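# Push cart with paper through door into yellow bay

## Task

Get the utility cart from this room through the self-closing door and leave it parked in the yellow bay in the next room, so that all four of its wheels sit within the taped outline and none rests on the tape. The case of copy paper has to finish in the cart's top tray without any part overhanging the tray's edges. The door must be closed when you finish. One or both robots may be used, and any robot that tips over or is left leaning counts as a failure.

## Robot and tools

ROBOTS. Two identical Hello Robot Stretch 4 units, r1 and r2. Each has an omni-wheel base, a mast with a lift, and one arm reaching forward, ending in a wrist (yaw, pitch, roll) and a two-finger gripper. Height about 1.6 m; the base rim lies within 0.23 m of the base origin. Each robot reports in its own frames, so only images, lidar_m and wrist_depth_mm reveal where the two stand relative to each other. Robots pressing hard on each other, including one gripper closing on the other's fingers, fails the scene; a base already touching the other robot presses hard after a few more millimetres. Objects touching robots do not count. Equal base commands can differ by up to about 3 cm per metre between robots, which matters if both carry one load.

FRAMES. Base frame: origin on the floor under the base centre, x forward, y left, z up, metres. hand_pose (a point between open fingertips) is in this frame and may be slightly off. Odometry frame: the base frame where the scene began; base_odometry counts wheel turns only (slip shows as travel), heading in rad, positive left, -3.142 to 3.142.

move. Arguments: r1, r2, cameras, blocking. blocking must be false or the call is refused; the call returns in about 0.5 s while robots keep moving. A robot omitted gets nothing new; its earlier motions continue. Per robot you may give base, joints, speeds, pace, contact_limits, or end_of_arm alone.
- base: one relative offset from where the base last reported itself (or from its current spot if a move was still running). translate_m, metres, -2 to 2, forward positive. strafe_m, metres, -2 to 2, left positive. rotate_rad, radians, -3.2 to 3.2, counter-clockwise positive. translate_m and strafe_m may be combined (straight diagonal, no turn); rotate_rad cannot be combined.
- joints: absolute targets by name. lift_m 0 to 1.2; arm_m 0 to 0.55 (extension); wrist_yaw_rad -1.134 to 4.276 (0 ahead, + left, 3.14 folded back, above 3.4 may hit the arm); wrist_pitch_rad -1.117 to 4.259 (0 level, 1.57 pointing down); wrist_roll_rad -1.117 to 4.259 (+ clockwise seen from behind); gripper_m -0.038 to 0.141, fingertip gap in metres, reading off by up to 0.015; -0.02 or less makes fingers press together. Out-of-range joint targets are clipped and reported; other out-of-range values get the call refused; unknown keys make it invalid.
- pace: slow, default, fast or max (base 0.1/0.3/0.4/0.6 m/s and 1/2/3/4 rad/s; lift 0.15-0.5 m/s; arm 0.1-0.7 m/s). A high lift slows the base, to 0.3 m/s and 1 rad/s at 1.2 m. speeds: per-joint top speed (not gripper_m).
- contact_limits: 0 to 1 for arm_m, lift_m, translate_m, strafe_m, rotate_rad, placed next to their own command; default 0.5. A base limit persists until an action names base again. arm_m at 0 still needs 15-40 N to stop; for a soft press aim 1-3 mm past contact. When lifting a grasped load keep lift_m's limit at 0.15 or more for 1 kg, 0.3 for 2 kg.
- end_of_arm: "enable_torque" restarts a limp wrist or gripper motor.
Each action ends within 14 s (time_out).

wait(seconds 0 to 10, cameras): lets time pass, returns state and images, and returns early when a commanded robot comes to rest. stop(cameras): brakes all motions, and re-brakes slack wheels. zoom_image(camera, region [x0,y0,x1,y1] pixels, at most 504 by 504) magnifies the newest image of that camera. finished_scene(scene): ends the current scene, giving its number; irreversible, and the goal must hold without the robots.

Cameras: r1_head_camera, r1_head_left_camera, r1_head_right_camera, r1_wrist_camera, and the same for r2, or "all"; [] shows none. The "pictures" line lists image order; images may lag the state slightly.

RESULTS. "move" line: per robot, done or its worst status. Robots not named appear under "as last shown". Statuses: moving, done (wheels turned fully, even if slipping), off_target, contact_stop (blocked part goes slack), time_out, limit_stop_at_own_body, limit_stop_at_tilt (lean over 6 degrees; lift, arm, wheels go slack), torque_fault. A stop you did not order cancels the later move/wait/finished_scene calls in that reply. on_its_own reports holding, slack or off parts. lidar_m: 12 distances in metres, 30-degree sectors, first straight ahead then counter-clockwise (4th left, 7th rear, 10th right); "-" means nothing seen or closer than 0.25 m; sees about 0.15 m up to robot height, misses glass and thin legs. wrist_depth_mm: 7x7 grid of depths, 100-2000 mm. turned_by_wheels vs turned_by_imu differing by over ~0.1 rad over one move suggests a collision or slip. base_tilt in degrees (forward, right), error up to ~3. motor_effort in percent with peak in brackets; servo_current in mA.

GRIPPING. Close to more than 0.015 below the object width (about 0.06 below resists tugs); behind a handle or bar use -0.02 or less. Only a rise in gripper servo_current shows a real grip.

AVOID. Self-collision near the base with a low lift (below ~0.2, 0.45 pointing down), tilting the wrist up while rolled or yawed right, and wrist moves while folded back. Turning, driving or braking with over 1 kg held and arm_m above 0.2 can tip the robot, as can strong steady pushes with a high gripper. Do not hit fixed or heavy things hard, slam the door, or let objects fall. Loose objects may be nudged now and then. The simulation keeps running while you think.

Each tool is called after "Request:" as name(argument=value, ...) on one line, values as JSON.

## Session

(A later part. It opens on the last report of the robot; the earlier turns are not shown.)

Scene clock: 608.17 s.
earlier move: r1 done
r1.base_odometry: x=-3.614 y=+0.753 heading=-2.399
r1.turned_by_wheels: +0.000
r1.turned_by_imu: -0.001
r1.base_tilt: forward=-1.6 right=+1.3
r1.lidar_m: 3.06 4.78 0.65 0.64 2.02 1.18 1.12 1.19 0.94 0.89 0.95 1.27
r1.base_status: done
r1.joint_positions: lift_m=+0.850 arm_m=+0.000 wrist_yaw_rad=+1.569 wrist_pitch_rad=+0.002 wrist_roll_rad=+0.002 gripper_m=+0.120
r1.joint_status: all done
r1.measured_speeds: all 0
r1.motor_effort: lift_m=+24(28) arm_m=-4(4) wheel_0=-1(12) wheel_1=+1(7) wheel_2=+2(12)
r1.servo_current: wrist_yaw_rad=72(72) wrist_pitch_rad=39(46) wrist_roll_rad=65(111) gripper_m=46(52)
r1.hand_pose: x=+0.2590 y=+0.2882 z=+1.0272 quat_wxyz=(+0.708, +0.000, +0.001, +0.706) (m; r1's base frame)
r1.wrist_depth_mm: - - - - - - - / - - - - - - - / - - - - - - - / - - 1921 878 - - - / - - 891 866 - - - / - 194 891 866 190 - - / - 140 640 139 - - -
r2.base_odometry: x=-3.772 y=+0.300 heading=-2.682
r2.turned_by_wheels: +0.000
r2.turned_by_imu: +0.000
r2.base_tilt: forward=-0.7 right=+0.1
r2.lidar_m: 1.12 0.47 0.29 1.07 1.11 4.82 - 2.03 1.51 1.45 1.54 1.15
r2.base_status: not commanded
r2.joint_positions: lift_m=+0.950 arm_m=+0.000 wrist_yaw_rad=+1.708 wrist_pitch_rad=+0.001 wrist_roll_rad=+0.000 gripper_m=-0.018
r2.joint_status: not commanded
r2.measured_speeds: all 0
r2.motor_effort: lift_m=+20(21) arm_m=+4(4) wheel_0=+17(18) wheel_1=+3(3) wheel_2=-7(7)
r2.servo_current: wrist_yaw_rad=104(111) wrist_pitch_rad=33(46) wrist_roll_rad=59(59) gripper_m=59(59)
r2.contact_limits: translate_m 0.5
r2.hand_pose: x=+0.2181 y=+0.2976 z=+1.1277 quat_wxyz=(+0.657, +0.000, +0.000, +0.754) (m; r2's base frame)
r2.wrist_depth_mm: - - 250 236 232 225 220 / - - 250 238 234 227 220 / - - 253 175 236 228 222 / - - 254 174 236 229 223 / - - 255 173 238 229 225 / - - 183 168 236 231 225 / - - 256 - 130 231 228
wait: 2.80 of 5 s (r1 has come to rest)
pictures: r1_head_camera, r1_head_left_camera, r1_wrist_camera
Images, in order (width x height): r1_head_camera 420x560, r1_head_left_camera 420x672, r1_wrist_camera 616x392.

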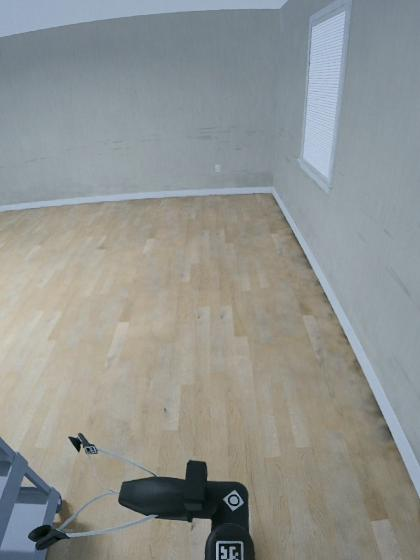

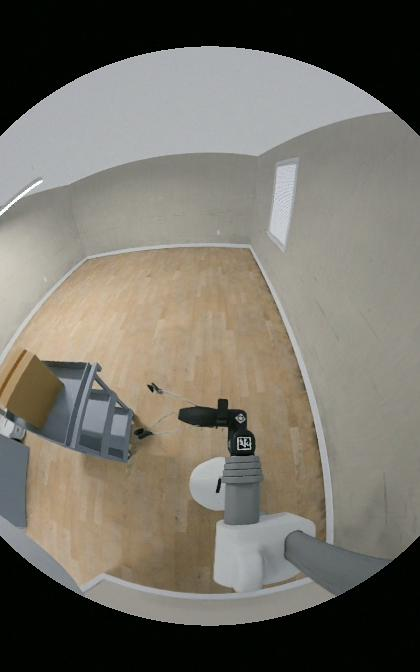

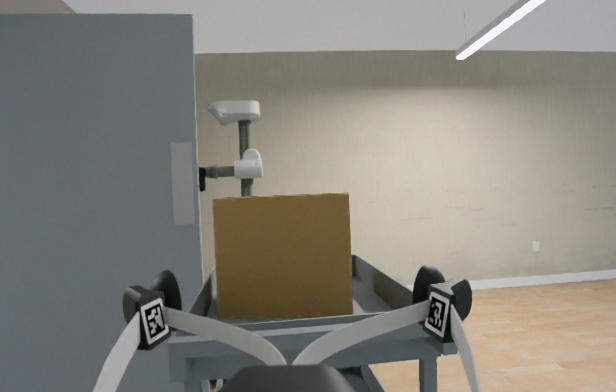

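Request:
move(blocking=false, cameras=[], r1={"base":{"translate_m":0.03},"joints":{"lift_m":0.67,"wrist_roll_rad":1.57},"pace":"default"})

Request:
wait(seconds=3, cameras=["r1_wrist_camera"])

Scene clock: 624.57 s.
move: r1 moving
r1.base_odometry: x=-3.633 y=+0.736 heading=-2.399
r1.turned_by_wheels: +0.000
r1.turned_by_imu: -0.001
r1.base_tilt: forward=-1.6 right=+1.3
r1.lidar_m: 3.06 4.73 0.66 0.63 2.04 1.25 1.16 1.19 0.95 0.88 0.93 1.26
r1.base_status: translate_m moving
r1.joint_positions: lift_m=+0.812 arm_m=+0.000 wrist_yaw_rad=+1.569 wrist_pitch_rad=+0.002 wrist_roll_rad=+0.582 gripper_m=+0.120
r1.joint_status: lift_m moving; wrist_roll_rad moving
r1.measured_speeds: translate_m=+0.049 strafe_m=-0.001 rotate_rad=+0.000 lift_m=-0.146 arm_m=+0.000 wrist_yaw_rad=+0.000 wrist_pitch_rad=+0.000 wrist_roll_rad=+1.820
r1.motor_effort: lift_m=+12(23) arm_m=-4(4) wheel_0=+2(7) wheel_1=+0(7) wheel_2=-1(9)
r1.servo_current: wrist_yaw_rad=59(59) wrist_pitch_rad=33(46) wrist_roll_rad=91(117) gripper_m=46(46)
r1.hand_pose: x=+0.2590 y=+0.2882 z=+0.9901 quat_wxyz=(+0.678, +0.202, +0.203, +0.676) (m; r1's base frame)
r1.wrist_depth_mm: - - - - - - - / - - - - - - - / - - - - - - - / - - - 866 - - - / - - 878 866 661 - - / - 193 878 866 192 1661 1618 / - 140 - 144 - - 1366
r2: as last shown
r2.turned_by_imu: +0.002
r2.lidar_m: 1.11 0.46 0.28 1.06 1.10 4.88 - 2.01 1.50 1.43 1.55 1.16
r2.servo_current: wrist_yaw_rad=104(111) wrist_pitch_rad=39(46) wrist_roll_rad=52(65) gripper_m=46(52)
r2.contact_limits: translate_m 0.5
r2.wrist_depth_mm: - - 249 236 233 226 220 / - - 251 238 234 227 220 / - - 253 175 236 228 224 / - - 254 174 236 229 224 / - - 255 173 238 229 225 / - - 182 168 236 231 225 / - - 258 - 130 230 228
pictures: none
No camera images: "cameras" was empty.

Scene clock: 625.90 s.
earlier move: r1 done
r1.base_odometry: x=-3.636 y=+0.733 heading=-2.399
r1.turned_by_wheels: +0.000
r1.turned_by_imu: +0.000
r1.base_tilt: forward=-1.6 right=+1.3
r1.lidar_m: 3.07 4.75 0.66 0.61 2.03 1.25 1.17 1.21 0.95 0.90 0.93 1.28
r1.base_status: done
r1.joint_positions: lift_m=+0.670 arm_m=+0.000 wrist_yaw_rad=+1.569 wrist_pitch_rad=+0.002 wrist_roll_rad=+1.568 gripper_m=+0.120
r1.joint_status: all done
r1.measured_speeds: all 0
r1.motor_effort: lift_m=+12(23) arm_m=-4(4) wheel_0=+2(7) wheel_1=+2(7) wheel_2=+0(9)
r1.servo_current: wrist_yaw_rad=39(72) wrist_pitch_rad=39(46) wrist_roll_rad=46(117) gripper_m=46(46)
r1.hand_pose: x=+0.2590 y=+0.2882 z=+0.8481 quat_wxyz=(+0.502, +0.499, +0.499, +0.500) (m; r1's base frame)
r1.wrist_depth_mm: - - - - - 1708 1182 / - - - - - 1708 1229 / - - - 676 - 691 - / - - - 854 - 668 - / - - 891 866 - 654 - / - 216 878 647 195 213 - / - 139 - 145 - - 1182
r2.base_odometry: x=-3.772 y=+0.300 heading=-2.682
r2.turned_by_wheels: +0.000
r2.turned_by_imu: +0.000
r2.base_tilt: forward=-0.7 right=+0.0
r2.lidar_m: 1.12 0.47 0.29 1.05 1.12 4.83 - 2.05 1.51 1.44 1.53 1.17
r2.base_status: not commanded
r2.joint_positions: lift_m=+0.950 arm_m=+0.000 wrist_yaw_rad=+1.708 wrist_pitch_rad=+0.001 wrist_roll_rad=+0.000 gripper_m=-0.018
r2.joint_status: not commanded
r2.measured_speeds: all 0
r2.motor_effort: lift_m=+20(21) arm_m=+4(4) wheel_0=+17(18) wheel_1=+3(3) wheel_2=-7(7)
r2.servo_current: wrist_yaw_rad=91(117) wrist_pitch_rad=46(46) wrist_roll_rad=39(65) gripper_m=52(52)
r2.contact_limits: translate_m 0.5
r2.hand_pose: x=+0.2181 y=+0.2976 z=+1.1277 quat_wxyz=(+0.657, +0.000, +0.000, +0.754) (m; r2's base frame)
r2.wrist_depth_mm: - - 250 237 234 225 220 / - - 251 240 234 227 221 / - - 252 175 236 229 222 / - - 254 174 236 229 222 / - - 254 173 239 230 225 / - - 183 168 236 230 225 / - - 257 - 130 231 227
wait: 1.33 of 3 s (r1 has come to rest)
pictures: r1_wrist_camera
Images, in order (width x height): r1_wrist_camera 616x392.

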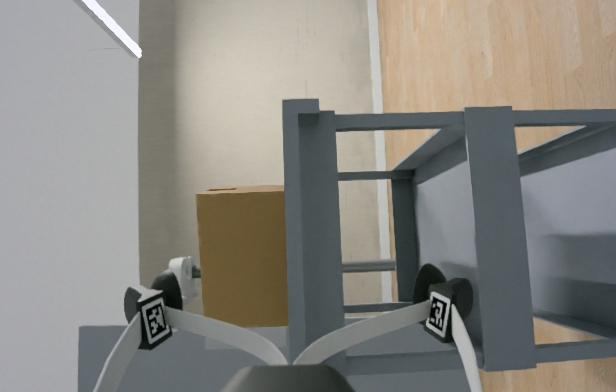

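Request:
zoom_image(camera="r1_wrist_camera", region=[240, 80, 460, 392])

Scaled by 1.615.

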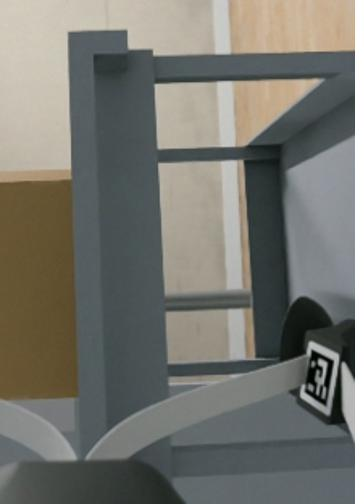

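Request:
move(blocking=false, cameras=[], r1={"base":{"translate_m":-0.27},"joints":{"arm_m":0.255},"pace":"default"})

Request:
wait(seconds=3, cameras=[])

Request:
move(blocking=false, cameras=[], r1={"base":{"strafe_m":0.25},"pace":"default","contact_limits":{"strafe_m":0.2}})

Request:
wait(seconds=3, cameras=["r1_head_camera","r1_head_left_camera","r1_wrist_camera"])

Scene clock: 648.30 s.
move: r1 moving
r1.base_odometry: x=-3.613 y=+0.754 heading=-2.399
r1.turned_by_wheels: +0.000
r1.turned_by_imu: -0.002
r1.base_tilt: forward=-1.6 right=+1.3
r1.lidar_m: 3.08 4.78 0.66 0.61 2.04 1.18 1.11 1.15 0.95 0.90 0.93 1.25
r1.base_status: translate_m moving
r1.joint_positions: lift_m=+0.670 arm_m=+0.051 wrist_yaw_rad=+1.569 wrist_pitch_rad=+0.002 wrist_roll_rad=+1.568 gripper_m=+0.120
r1.joint_status: arm_m moving
r1.measured_speeds: translate_m=-0.121 strafe_m=+0.000 rotate_rad=+0.000 lift_m=+0.000 arm_m=+0.195 wrist_yaw_rad=+0.000 wrist_pitch_rad=+0.000 wrist_roll_rad=+0.000
r1.motor_effort: lift_m=+12(13) arm_m=+5(7) wheel_0=-8(8) wheel_1=-6(8) wheel_2=+8(8)
r1.servo_current: wrist_yaw_rad=72(72) wrist_pitch_rad=46(46) wrist_roll_rad=33(65) gripper_m=46(46)
r1.hand_pose: x=+0.3097 y=+0.2882 z=+0.8481 quat_wxyz=(+0.502, +0.499, +0.499, +0.500) (m; r1's base frame)
r1.wrist_depth_mm: - - - - - 1756 1182 / - - - - - 1708 1182 / - - - 683 - 676 - / - - - 854 - 668 - / - - 866 866 - 654 - / - 216 878 654 194 213 - / - 139 - 144 - - 1182
r2: as last shown
r2.turned_by_imu: +0.003
r2.base_tilt: forward=-0.7 right=+0.1
r2.lidar_m: 1.09 0.47 0.28 1.06 1.12 4.84 - 2.03 1.52 1.45 1.53 1.15
r2.motor_effort: lift_m=+20(20) arm_m=+4(4) wheel_0=+17(17) wheel_1=+3(3) wheel_2=-7(7)
r2.servo_current: wrist_yaw_rad=85(111) wrist_pitch_rad=33(46) wrist_roll_rad=52(52) gripper_m=52(52)
r2.contact_limits: translate_m 0.5
r2.wrist_depth_mm: - - 250 236 233 225 220 / - - 251 239 234 227 221 / - - 252 176 236 228 223 / - - 254 174 236 229 223 / - - 255 173 238 229 225 / - - 182 168 236 231 226 / - - 257 - 130 231 227
pictures: none
No camera images: "cameras" was empty.

Scene clock: 650.17 s.
earlier move: r1 done
r1.base_odometry: x=-3.437 y=+0.916 heading=-2.399
r1.turned_by_wheels: +0.000
r1.turned_by_imu: -0.001
r1.base_tilt: forward=-1.6 right=+1.2
r1.lidar_m: 3.08 0.93 0.69 1.04 2.00 0.95 0.90 0.95 0.97 0.90 0.93 1.29
r1.base_status: done
r1.joint_positions: lift_m=+0.670 arm_m=+0.255 wrist_yaw_rad=+1.569 wrist_pitch_rad=+0.002 wrist_roll_rad=+1.568 gripper_m=+0.120
r1.joint_status: all done
r1.measured_speeds: all 0
r1.motor_effort: lift_m=+13(13) arm_m=+4(8) wheel_0=-2(9) wheel_1=-3(8) wheel_2=-1(10)
r1.servo_current: wrist_yaw_rad=39(72) wrist_pitch_rad=39(46) wrist_roll_rad=52(72) gripper_m=46(52)
r1.hand_pose: x=+0.5139 y=+0.2882 z=+0.8481 quat_wxyz=(+0.502, +0.499, +0.499, +0.500) (m; r1's base frame)
r1.wrist_depth_mm: - - - - - 1661 1182 / - - - - - 1576 1205 / - - - 683 - 676 - / - - 904 854 - 668 - / - - 866 866 - 647 - / - 217 891 640 197 213 - / - 139 - 145 - - 1182
r2.base_odometry: x=-3.772 y=+0.300 heading=-2.682
r2.turned_by_wheels: +0.000
r2.turned_by_imu: +0.000
r2.base_tilt: forward=-0.7 right=+0.1
r2.lidar_m: 1.10 0.48 0.30 1.07 1.09 4.86 - 2.03 1.50 1.44 1.53 1.16
r2.base_status: not commanded
r2.joint_positions: lift_m=+0.950 arm_m=+0.000 wrist_yaw_rad=+1.708 wrist_pitch_rad=+0.001 wrist_roll_rad=+0.000 gripper_m=-0.018
r2.joint_status: not commanded
r2.measured_speeds: all 0
r2.motor_effort: lift_m=+20(21) arm_m=+4(4) wheel_0=+17(18) wheel_1=+3(3) wheel_2=-7(7)
r2.servo_current: wrist_yaw_rad=98(117) wrist_pitch_rad=46(46) wrist_roll_rad=39(65) gripper_m=59(59)
r2.contact_limits: translate_m 0.5
r2.hand_pose: x=+0.2181 y=+0.2976 z=+1.1277 quat_wxyz=(+0.657, +0.000, +0.000, +0.754) (m; r2's base frame)
r2.wrist_depth_mm: - - 249 236 234 225 219 / - - 250 238 234 226 221 / - - 252 175 234 229 223 / - - 254 174 236 229 224 / - - 254 173 239 230 224 / - - 182 168 236 231 225 / - - 259 - 130 231 227
wait: 1.87 of 3 s (r1 has come to rest)
pictures: none
No camera images: "cameras" was empty.

Scene clock: 650.67 s.
move: r1 moving
r1.base_odometry: x=-3.413 y=+0.889 heading=-2.399
r1.turned_by_wheels: +0.000
r1.turned_by_imu: +0.000
r1.base_tilt: forward=-1.6 right=+1.2
r1.lidar_m: 3.29 0.89 0.67 1.04 1.96 0.96 0.90 0.94 1.00 0.93 0.99 1.32
r1.base_status: strafe_m moving
r1.joint_positions: lift_m=+0.670 arm_m=+0.255 wrist_yaw_rad=+1.569 wrist_pitch_rad=+0.002 wrist_roll_rad=+1.568 gripper_m=+0.120
r1.joint_status: not commanded
r1.measured_speeds: translate_m=+0.000 strafe_m=+0.140 rotate_rad=+0.001 lift_m=+0.000 arm_m=+0.000 wrist_yaw_rad=+0.000 wrist_pitch_rad=+0.000 wrist_roll_rad=+0.000
r1.motor_effort: lift_m=+13(13) arm_m=+5(5) wheel_0=-10(11) wheel_1=+10(10) wheel_2=-1(1)
r1.servo_current: wrist_yaw_rad=65(65) wrist_pitch_rad=46(52) wrist_roll_rad=52(59) gripper_m=46(46)
r1.contact_limits: strafe_m 0.2
r1.hand_pose: x=+0.5139 y=+0.2882 z=+0.8481 quat_wxyz=(+0.502, +0.499, +0.499, +0.500) (m; r1's base frame)
r1.wrist_depth_mm: - - - - - 1661 1182 / - - - - - 1537 1205 / - - - 640 - 647 1281 / - - 854 627 - 634 - / - - 820 854 - 627 - / - 216 842 615 195 214 - / - 139 - 144 - - 1118
r2: as last shown
r2.base_tilt: forward=-0.7 right=+0.0
r2.lidar_m: 1.11 0.47 0.31 1.08 1.08 4.83 - 2.03 1.52 1.44 1.52 1.17
r2.motor_effort: lift_m=+20(20) arm_m=+4(4) wheel_0=+17(17) wheel_1=+3(3) wheel_2=-7(7)
r2.servo_current: wrist_yaw_rad=111(111) wrist_pitch_rad=33(46) wrist_roll_rad=52(59) gripper_m=52(59)
r2.contact_limits: translate_m 0.5
r2.wrist_depth_mm: - - 250 237 233 225 220 / - - 251 238 234 227 221 / - - 251 175 236 228 223 / - - 253 174 236 229 223 / - - 255 174 237 229 225 / - - 182 168 236 231 226 / - - 256 - 130 231 227
pictures: none
No camera images: "cameras" was empty.

Scene clock: 652.33 s.
earlier move: r1 done
r1.base_odometry: x=-3.268 y=+0.731 heading=-2.399
r1.turned_by_wheels: +0.000
r1.turned_by_imu: +0.001
r1.base_tilt: forward=-1.6 right=+1.3
r1.lidar_m: 4.08 0.58 0.49 0.98 1.75 0.97 0.90 0.95 1.21 1.16 1.19 1.65
r1.base_status: done
r1.joint_positions: lift_m=+0.670 arm_m=+0.255 wrist_yaw_rad=+1.569 wrist_pitch_rad=+0.002 wrist_roll_rad=+1.568 gripper_m=+0.120
r1.joint_status: not commanded
r1.measured_speeds: all 0
r1.motor_effort: lift_m=+13(13) arm_m=+4(5) wheel_0=-1(11) wheel_1=+2(11) wheel_2=+0(2)
r1.servo_current: wrist_yaw_rad=59(65) wrist_pitch_rad=52(52) wrist_roll_rad=59(72) gripper_m=39(46)
r1.contact_limits: strafe_m 0.2
r1.hand_pose: x=+0.5139 y=+0.2882 z=+0.8481 quat_wxyz=(+0.502, +0.499, +0.499, +0.500) (m; r1's base frame)
r1.wrist_depth_mm: - - - 362 - 1366 442 / - - - 418 - 1708 - / - - - 351 - - - / - - 615 404 - - - / - - 615 343 - - - / - 217 634 340 195 197 - / - 139 - 145 - - -
r2.base_odometry: x=-3.772 y=+0.300 heading=-2.682
r2.turned_by_wheels: +0.000
r2.turned_by_imu: +0.000
r2.base_tilt: forward=-0.7 right=+0.0
r2.lidar_m: 1.11 0.46 0.29 1.07 1.10 4.85 - 2.01 1.51 1.45 1.55 1.15
r2.base_status: not commanded
r2.joint_positions: lift_m=+0.950 arm_m=+0.000 wrist_yaw_rad=+1.708 wrist_pitch_rad=+0.001 wrist_roll_rad=+0.000 gripper_m=-0.018
r2.joint_status: not commanded
r2.measured_speeds: all 0
r2.motor_effort: lift_m=+20(21) arm_m=+4(4) wheel_0=+17(17) wheel_1=+3(3) wheel_2=-7(7)
r2.servo_current: wrist_yaw_rad=98(111) wrist_pitch_rad=39(46) wrist_roll_rad=52(59) gripper_m=52(59)
r2.contact_limits: translate_m 0.5
r2.hand_pose: x=+0.2181 y=+0.2976 z=+1.1277 quat_wxyz=(+0.657, +0.000, +0.000, +0.754) (m; r2's base frame)
r2.wrist_depth_mm: - - 250 236 233 225 220 / - - 251 237 235 227 221 / - - 254 176 235 229 223 / - - 254 174 236 229 223 / - - 255 174 238 230 224 / - - 183 168 236 231 225 / - - 256 - 131 230 227
wait: 1.67 of 3 s (r1 has come to rest)
pictures: r1_head_camera, r1_head_left_camera, r1_wrist_camera
Images, in order (width x height): r1_head_camera 420x560, r1_head_left_camera 420x672, r1_wrist_camera 616x392.

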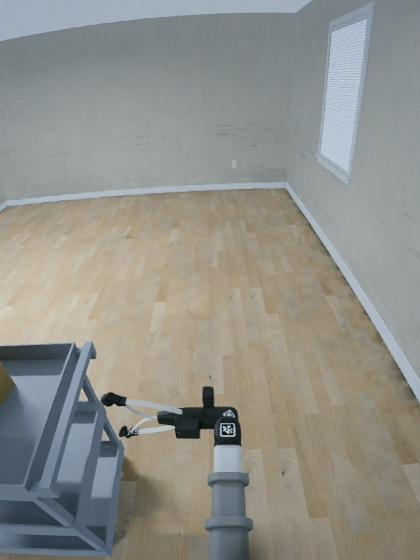

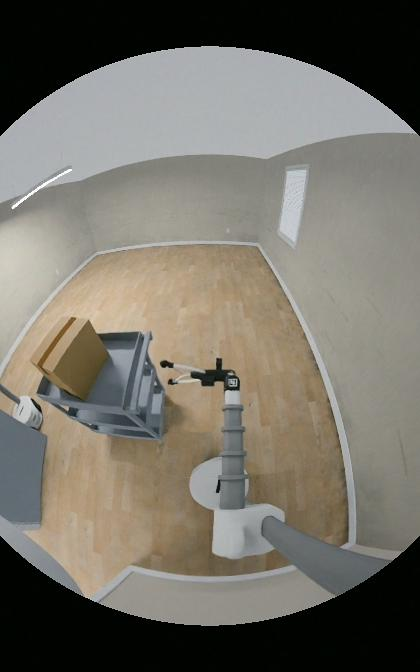

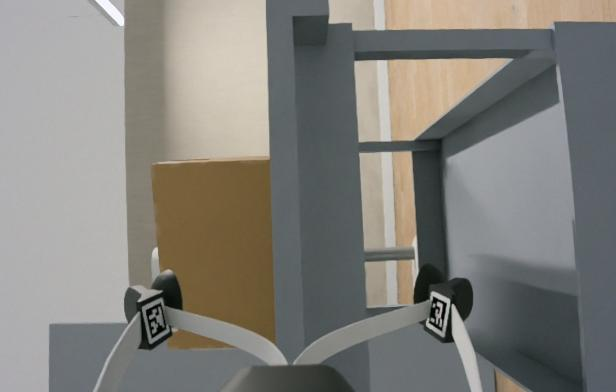

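Request:
move(blocking=false, cameras=[], r1={"base":{"strafe_m":0.14},"joints":{"lift_m":0.68,"arm_m":0.285},"pace":"slow","contact_limits":{"strafe_m":0.15}})

Request:
wait(seconds=4, cameras=["r1_head_camera","r1_wrist_camera"])

Request:
zoom_image(camera="r1_head_camera", region=[0, 320, 240, 560])

Scene clock: 661.00 s.
move: r1 moving
r1.base_odometry: x=-3.258 y=+0.721 heading=-2.399
r1.turned_by_wheels: +0.000
r1.turned_by_imu: +0.000
r1.base_tilt: forward=-1.6 right=+1.3
r1.lidar_m: 4.15 0.53 0.47 0.99 1.72 0.95 0.91 0.95 1.22 1.16 1.21 1.63
r1.base_status: strafe_m moving
r1.joint_positions: lift_m=+0.680 arm_m=+0.268 wrist_yaw_rad=+1.569 wrist_pitch_rad=+0.002 wrist_roll_rad=+1.568 gripper_m=+0.120
r1.joint_status: lift_m moving; arm_m moving
r1.measured_speeds: translate_m=+0.000 strafe_m=+0.056 rotate_rad=+0.000 lift_m=+0.000 arm_m=+0.049 wrist_yaw_rad=+0.000 wrist_pitch_rad=+0.000 wrist_roll_rad=+0.000
r1.motor_effort: lift_m=+26(26) arm_m=+5(7) wheel_0=-6(8) wheel_1=+6(7) wheel_2=-1(1)
r1.servo_current: wrist_yaw_rad=52(65) wrist_pitch_rad=39(46) wrist_roll_rad=59(59) gripper_m=39(46)
r1.contact_limits: strafe_m 0.15
r1.hand_pose: x=+0.5266 y=+0.2882 z=+0.8571 quat_wxyz=(+0.502, +0.499, +0.499, +0.500) (m; r1's base frame)
r1.wrist_depth_mm: - - - 359 - 1397 418 / - - - 407 - 1708 - / - - - 750 - - - / - - 603 336 - - - / - - 609 334 - - - / - 216 615 329 211 196 - / - 139 634 144 - - -
r2: as last shown
r2.turned_by_imu: +0.001
r2.lidar_m: 1.10 0.48 0.31 1.05 1.10 4.82 - 2.04 1.51 1.45 1.53 1.17
r2.motor_effort: lift_m=+20(20) arm_m=+4(4) wheel_0=+17(17) wheel_1=+3(3) wheel_2=-7(7)
r2.servo_current: wrist_yaw_rad=98(104) wrist_pitch_rad=39(46) wrist_roll_rad=46(52) gripper_m=52(52)
r2.contact_limits: translate_m 0.5
r2.wrist_depth_mm: - - 250 236 234 225 220 / - - 250 239 235 226 221 / - - 252 175 236 228 222 / - - 254 174 237 229 222 / - - 255 174 239 230 225 / - - 183 168 236 230 225 / - - 258 - 130 230 227
pictures: none
No camera images: "cameras" was empty.

Scene clock: 663.03 s.
earlier move: r1 done
r1.base_odometry: x=-3.174 y=+0.628 heading=-2.399
r1.turned_by_wheels: +0.000
r1.turned_by_imu: +0.000
r1.base_tilt: forward=-1.6 right=+1.3
r1.lidar_m: 4.56 0.39 0.43 1.58 1.60 0.99 0.90 0.94 1.29 1.29 1.34 1.77
r1.base_status: done
r1.joint_positions: lift_m=+0.680 arm_m=+0.285 wrist_yaw_rad=+1.569 wrist_pitch_rad=+0.002 wrist_roll_rad=+1.568 gripper_m=+0.120
r1.joint_status: all done
r1.measured_speeds: all 0
r1.motor_effort: lift_m=+24(26) arm_m=+4(7) wheel_0=-3(9) wheel_1=+2(8) wheel_2=+0(2)
r1.servo_current: wrist_yaw_rad=65(72) wrist_pitch_rad=46(46) wrist_roll_rad=65(65) gripper_m=46(52)
r1.contact_limits: strafe_m 0.15
r1.hand_pose: x=+0.5439 y=+0.2882 z=+0.8571 quat_wxyz=(+0.502, +0.499, +0.499, +0.500) (m; r1's base frame)
r1.wrist_depth_mm: - - - - 293 293 293 / - - - - 281 1756 - / - - - - 277 1921 - / - 469 473 - 273 - - / - 480 480 209 270 - - / - 484 488 207 197 196 - / - 496 500 145 263 - -
r2.base_odometry: x=-3.772 y=+0.300 heading=-2.682
r2.turned_by_wheels: +0.000
r2.turned_by_imu: +0.000
r2.base_tilt: forward=-0.7 right=+0.0
r2.lidar_m: 1.10 0.47 0.30 1.05 1.11 4.84 - 2.01 1.51 1.43 1.54 1.16
r2.base_status: not commanded
r2.joint_positions: lift_m=+0.950 arm_m=+0.000 wrist_yaw_rad=+1.708 wrist_pitch_rad=+0.001 wrist_roll_rad=+0.000 gripper_m=-0.018
r2.joint_status: not commanded
r2.measured_speeds: all 0
r2.on_its_own: wrist_yaw_rad is at rest, and its servo_current (111 mA) is outside its rest range (0 to 104 mA)
r2.motor_effort: lift_m=+20(21) arm_m=+4(4) wheel_0=+17(18) wheel_1=+3(3) wheel_2=-7(7)
r2.servo_current: wrist_yaw_rad=111(117) wrist_pitch_rad=39(46) wrist_roll_rad=46(59) gripper_m=52(59)
r2.contact_limits: translate_m 0.5
r2.hand_pose: x=+0.2181 y=+0.2976 z=+1.1277 quat_wxyz=(+0.657, +0.000, +0.000, +0.754) (m; r2's base frame)
r2.wrist_depth_mm: - - 249 237 233 225 220 / - - 250 238 234 227 220 / - - 251 175 236 229 222 / - - 254 174 237 229 224 / - - 254 174 238 230 225 / - - 182 168 236 231 225 / - - 257 - 130 230 227
wait: 2.03 of 4 s (r1 has come to rest)
pictures: r1_head_camera, r1_wrist_camera
Images, in order (width x height): r1_head_camera 420x560, r1_wrist_camera 616x392.

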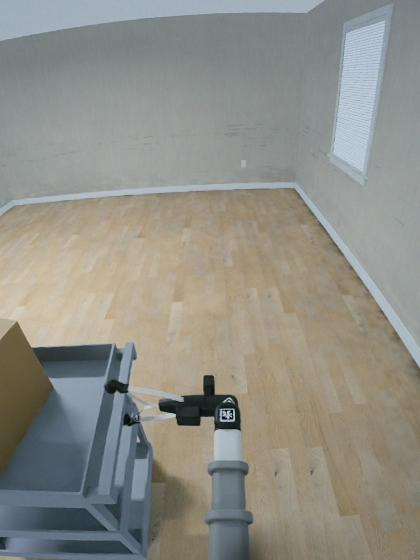

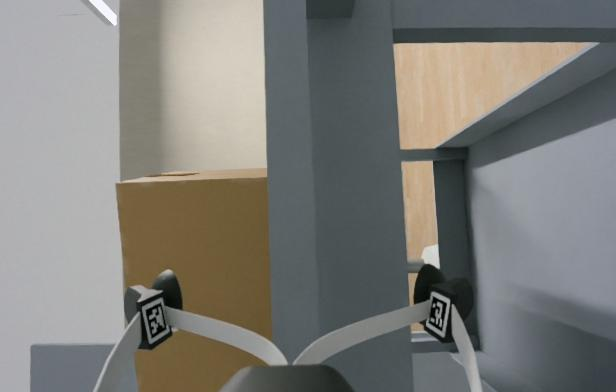

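Scaled by 2.100 from the camera's 420x560 image, which has a finer 600x800 frame.

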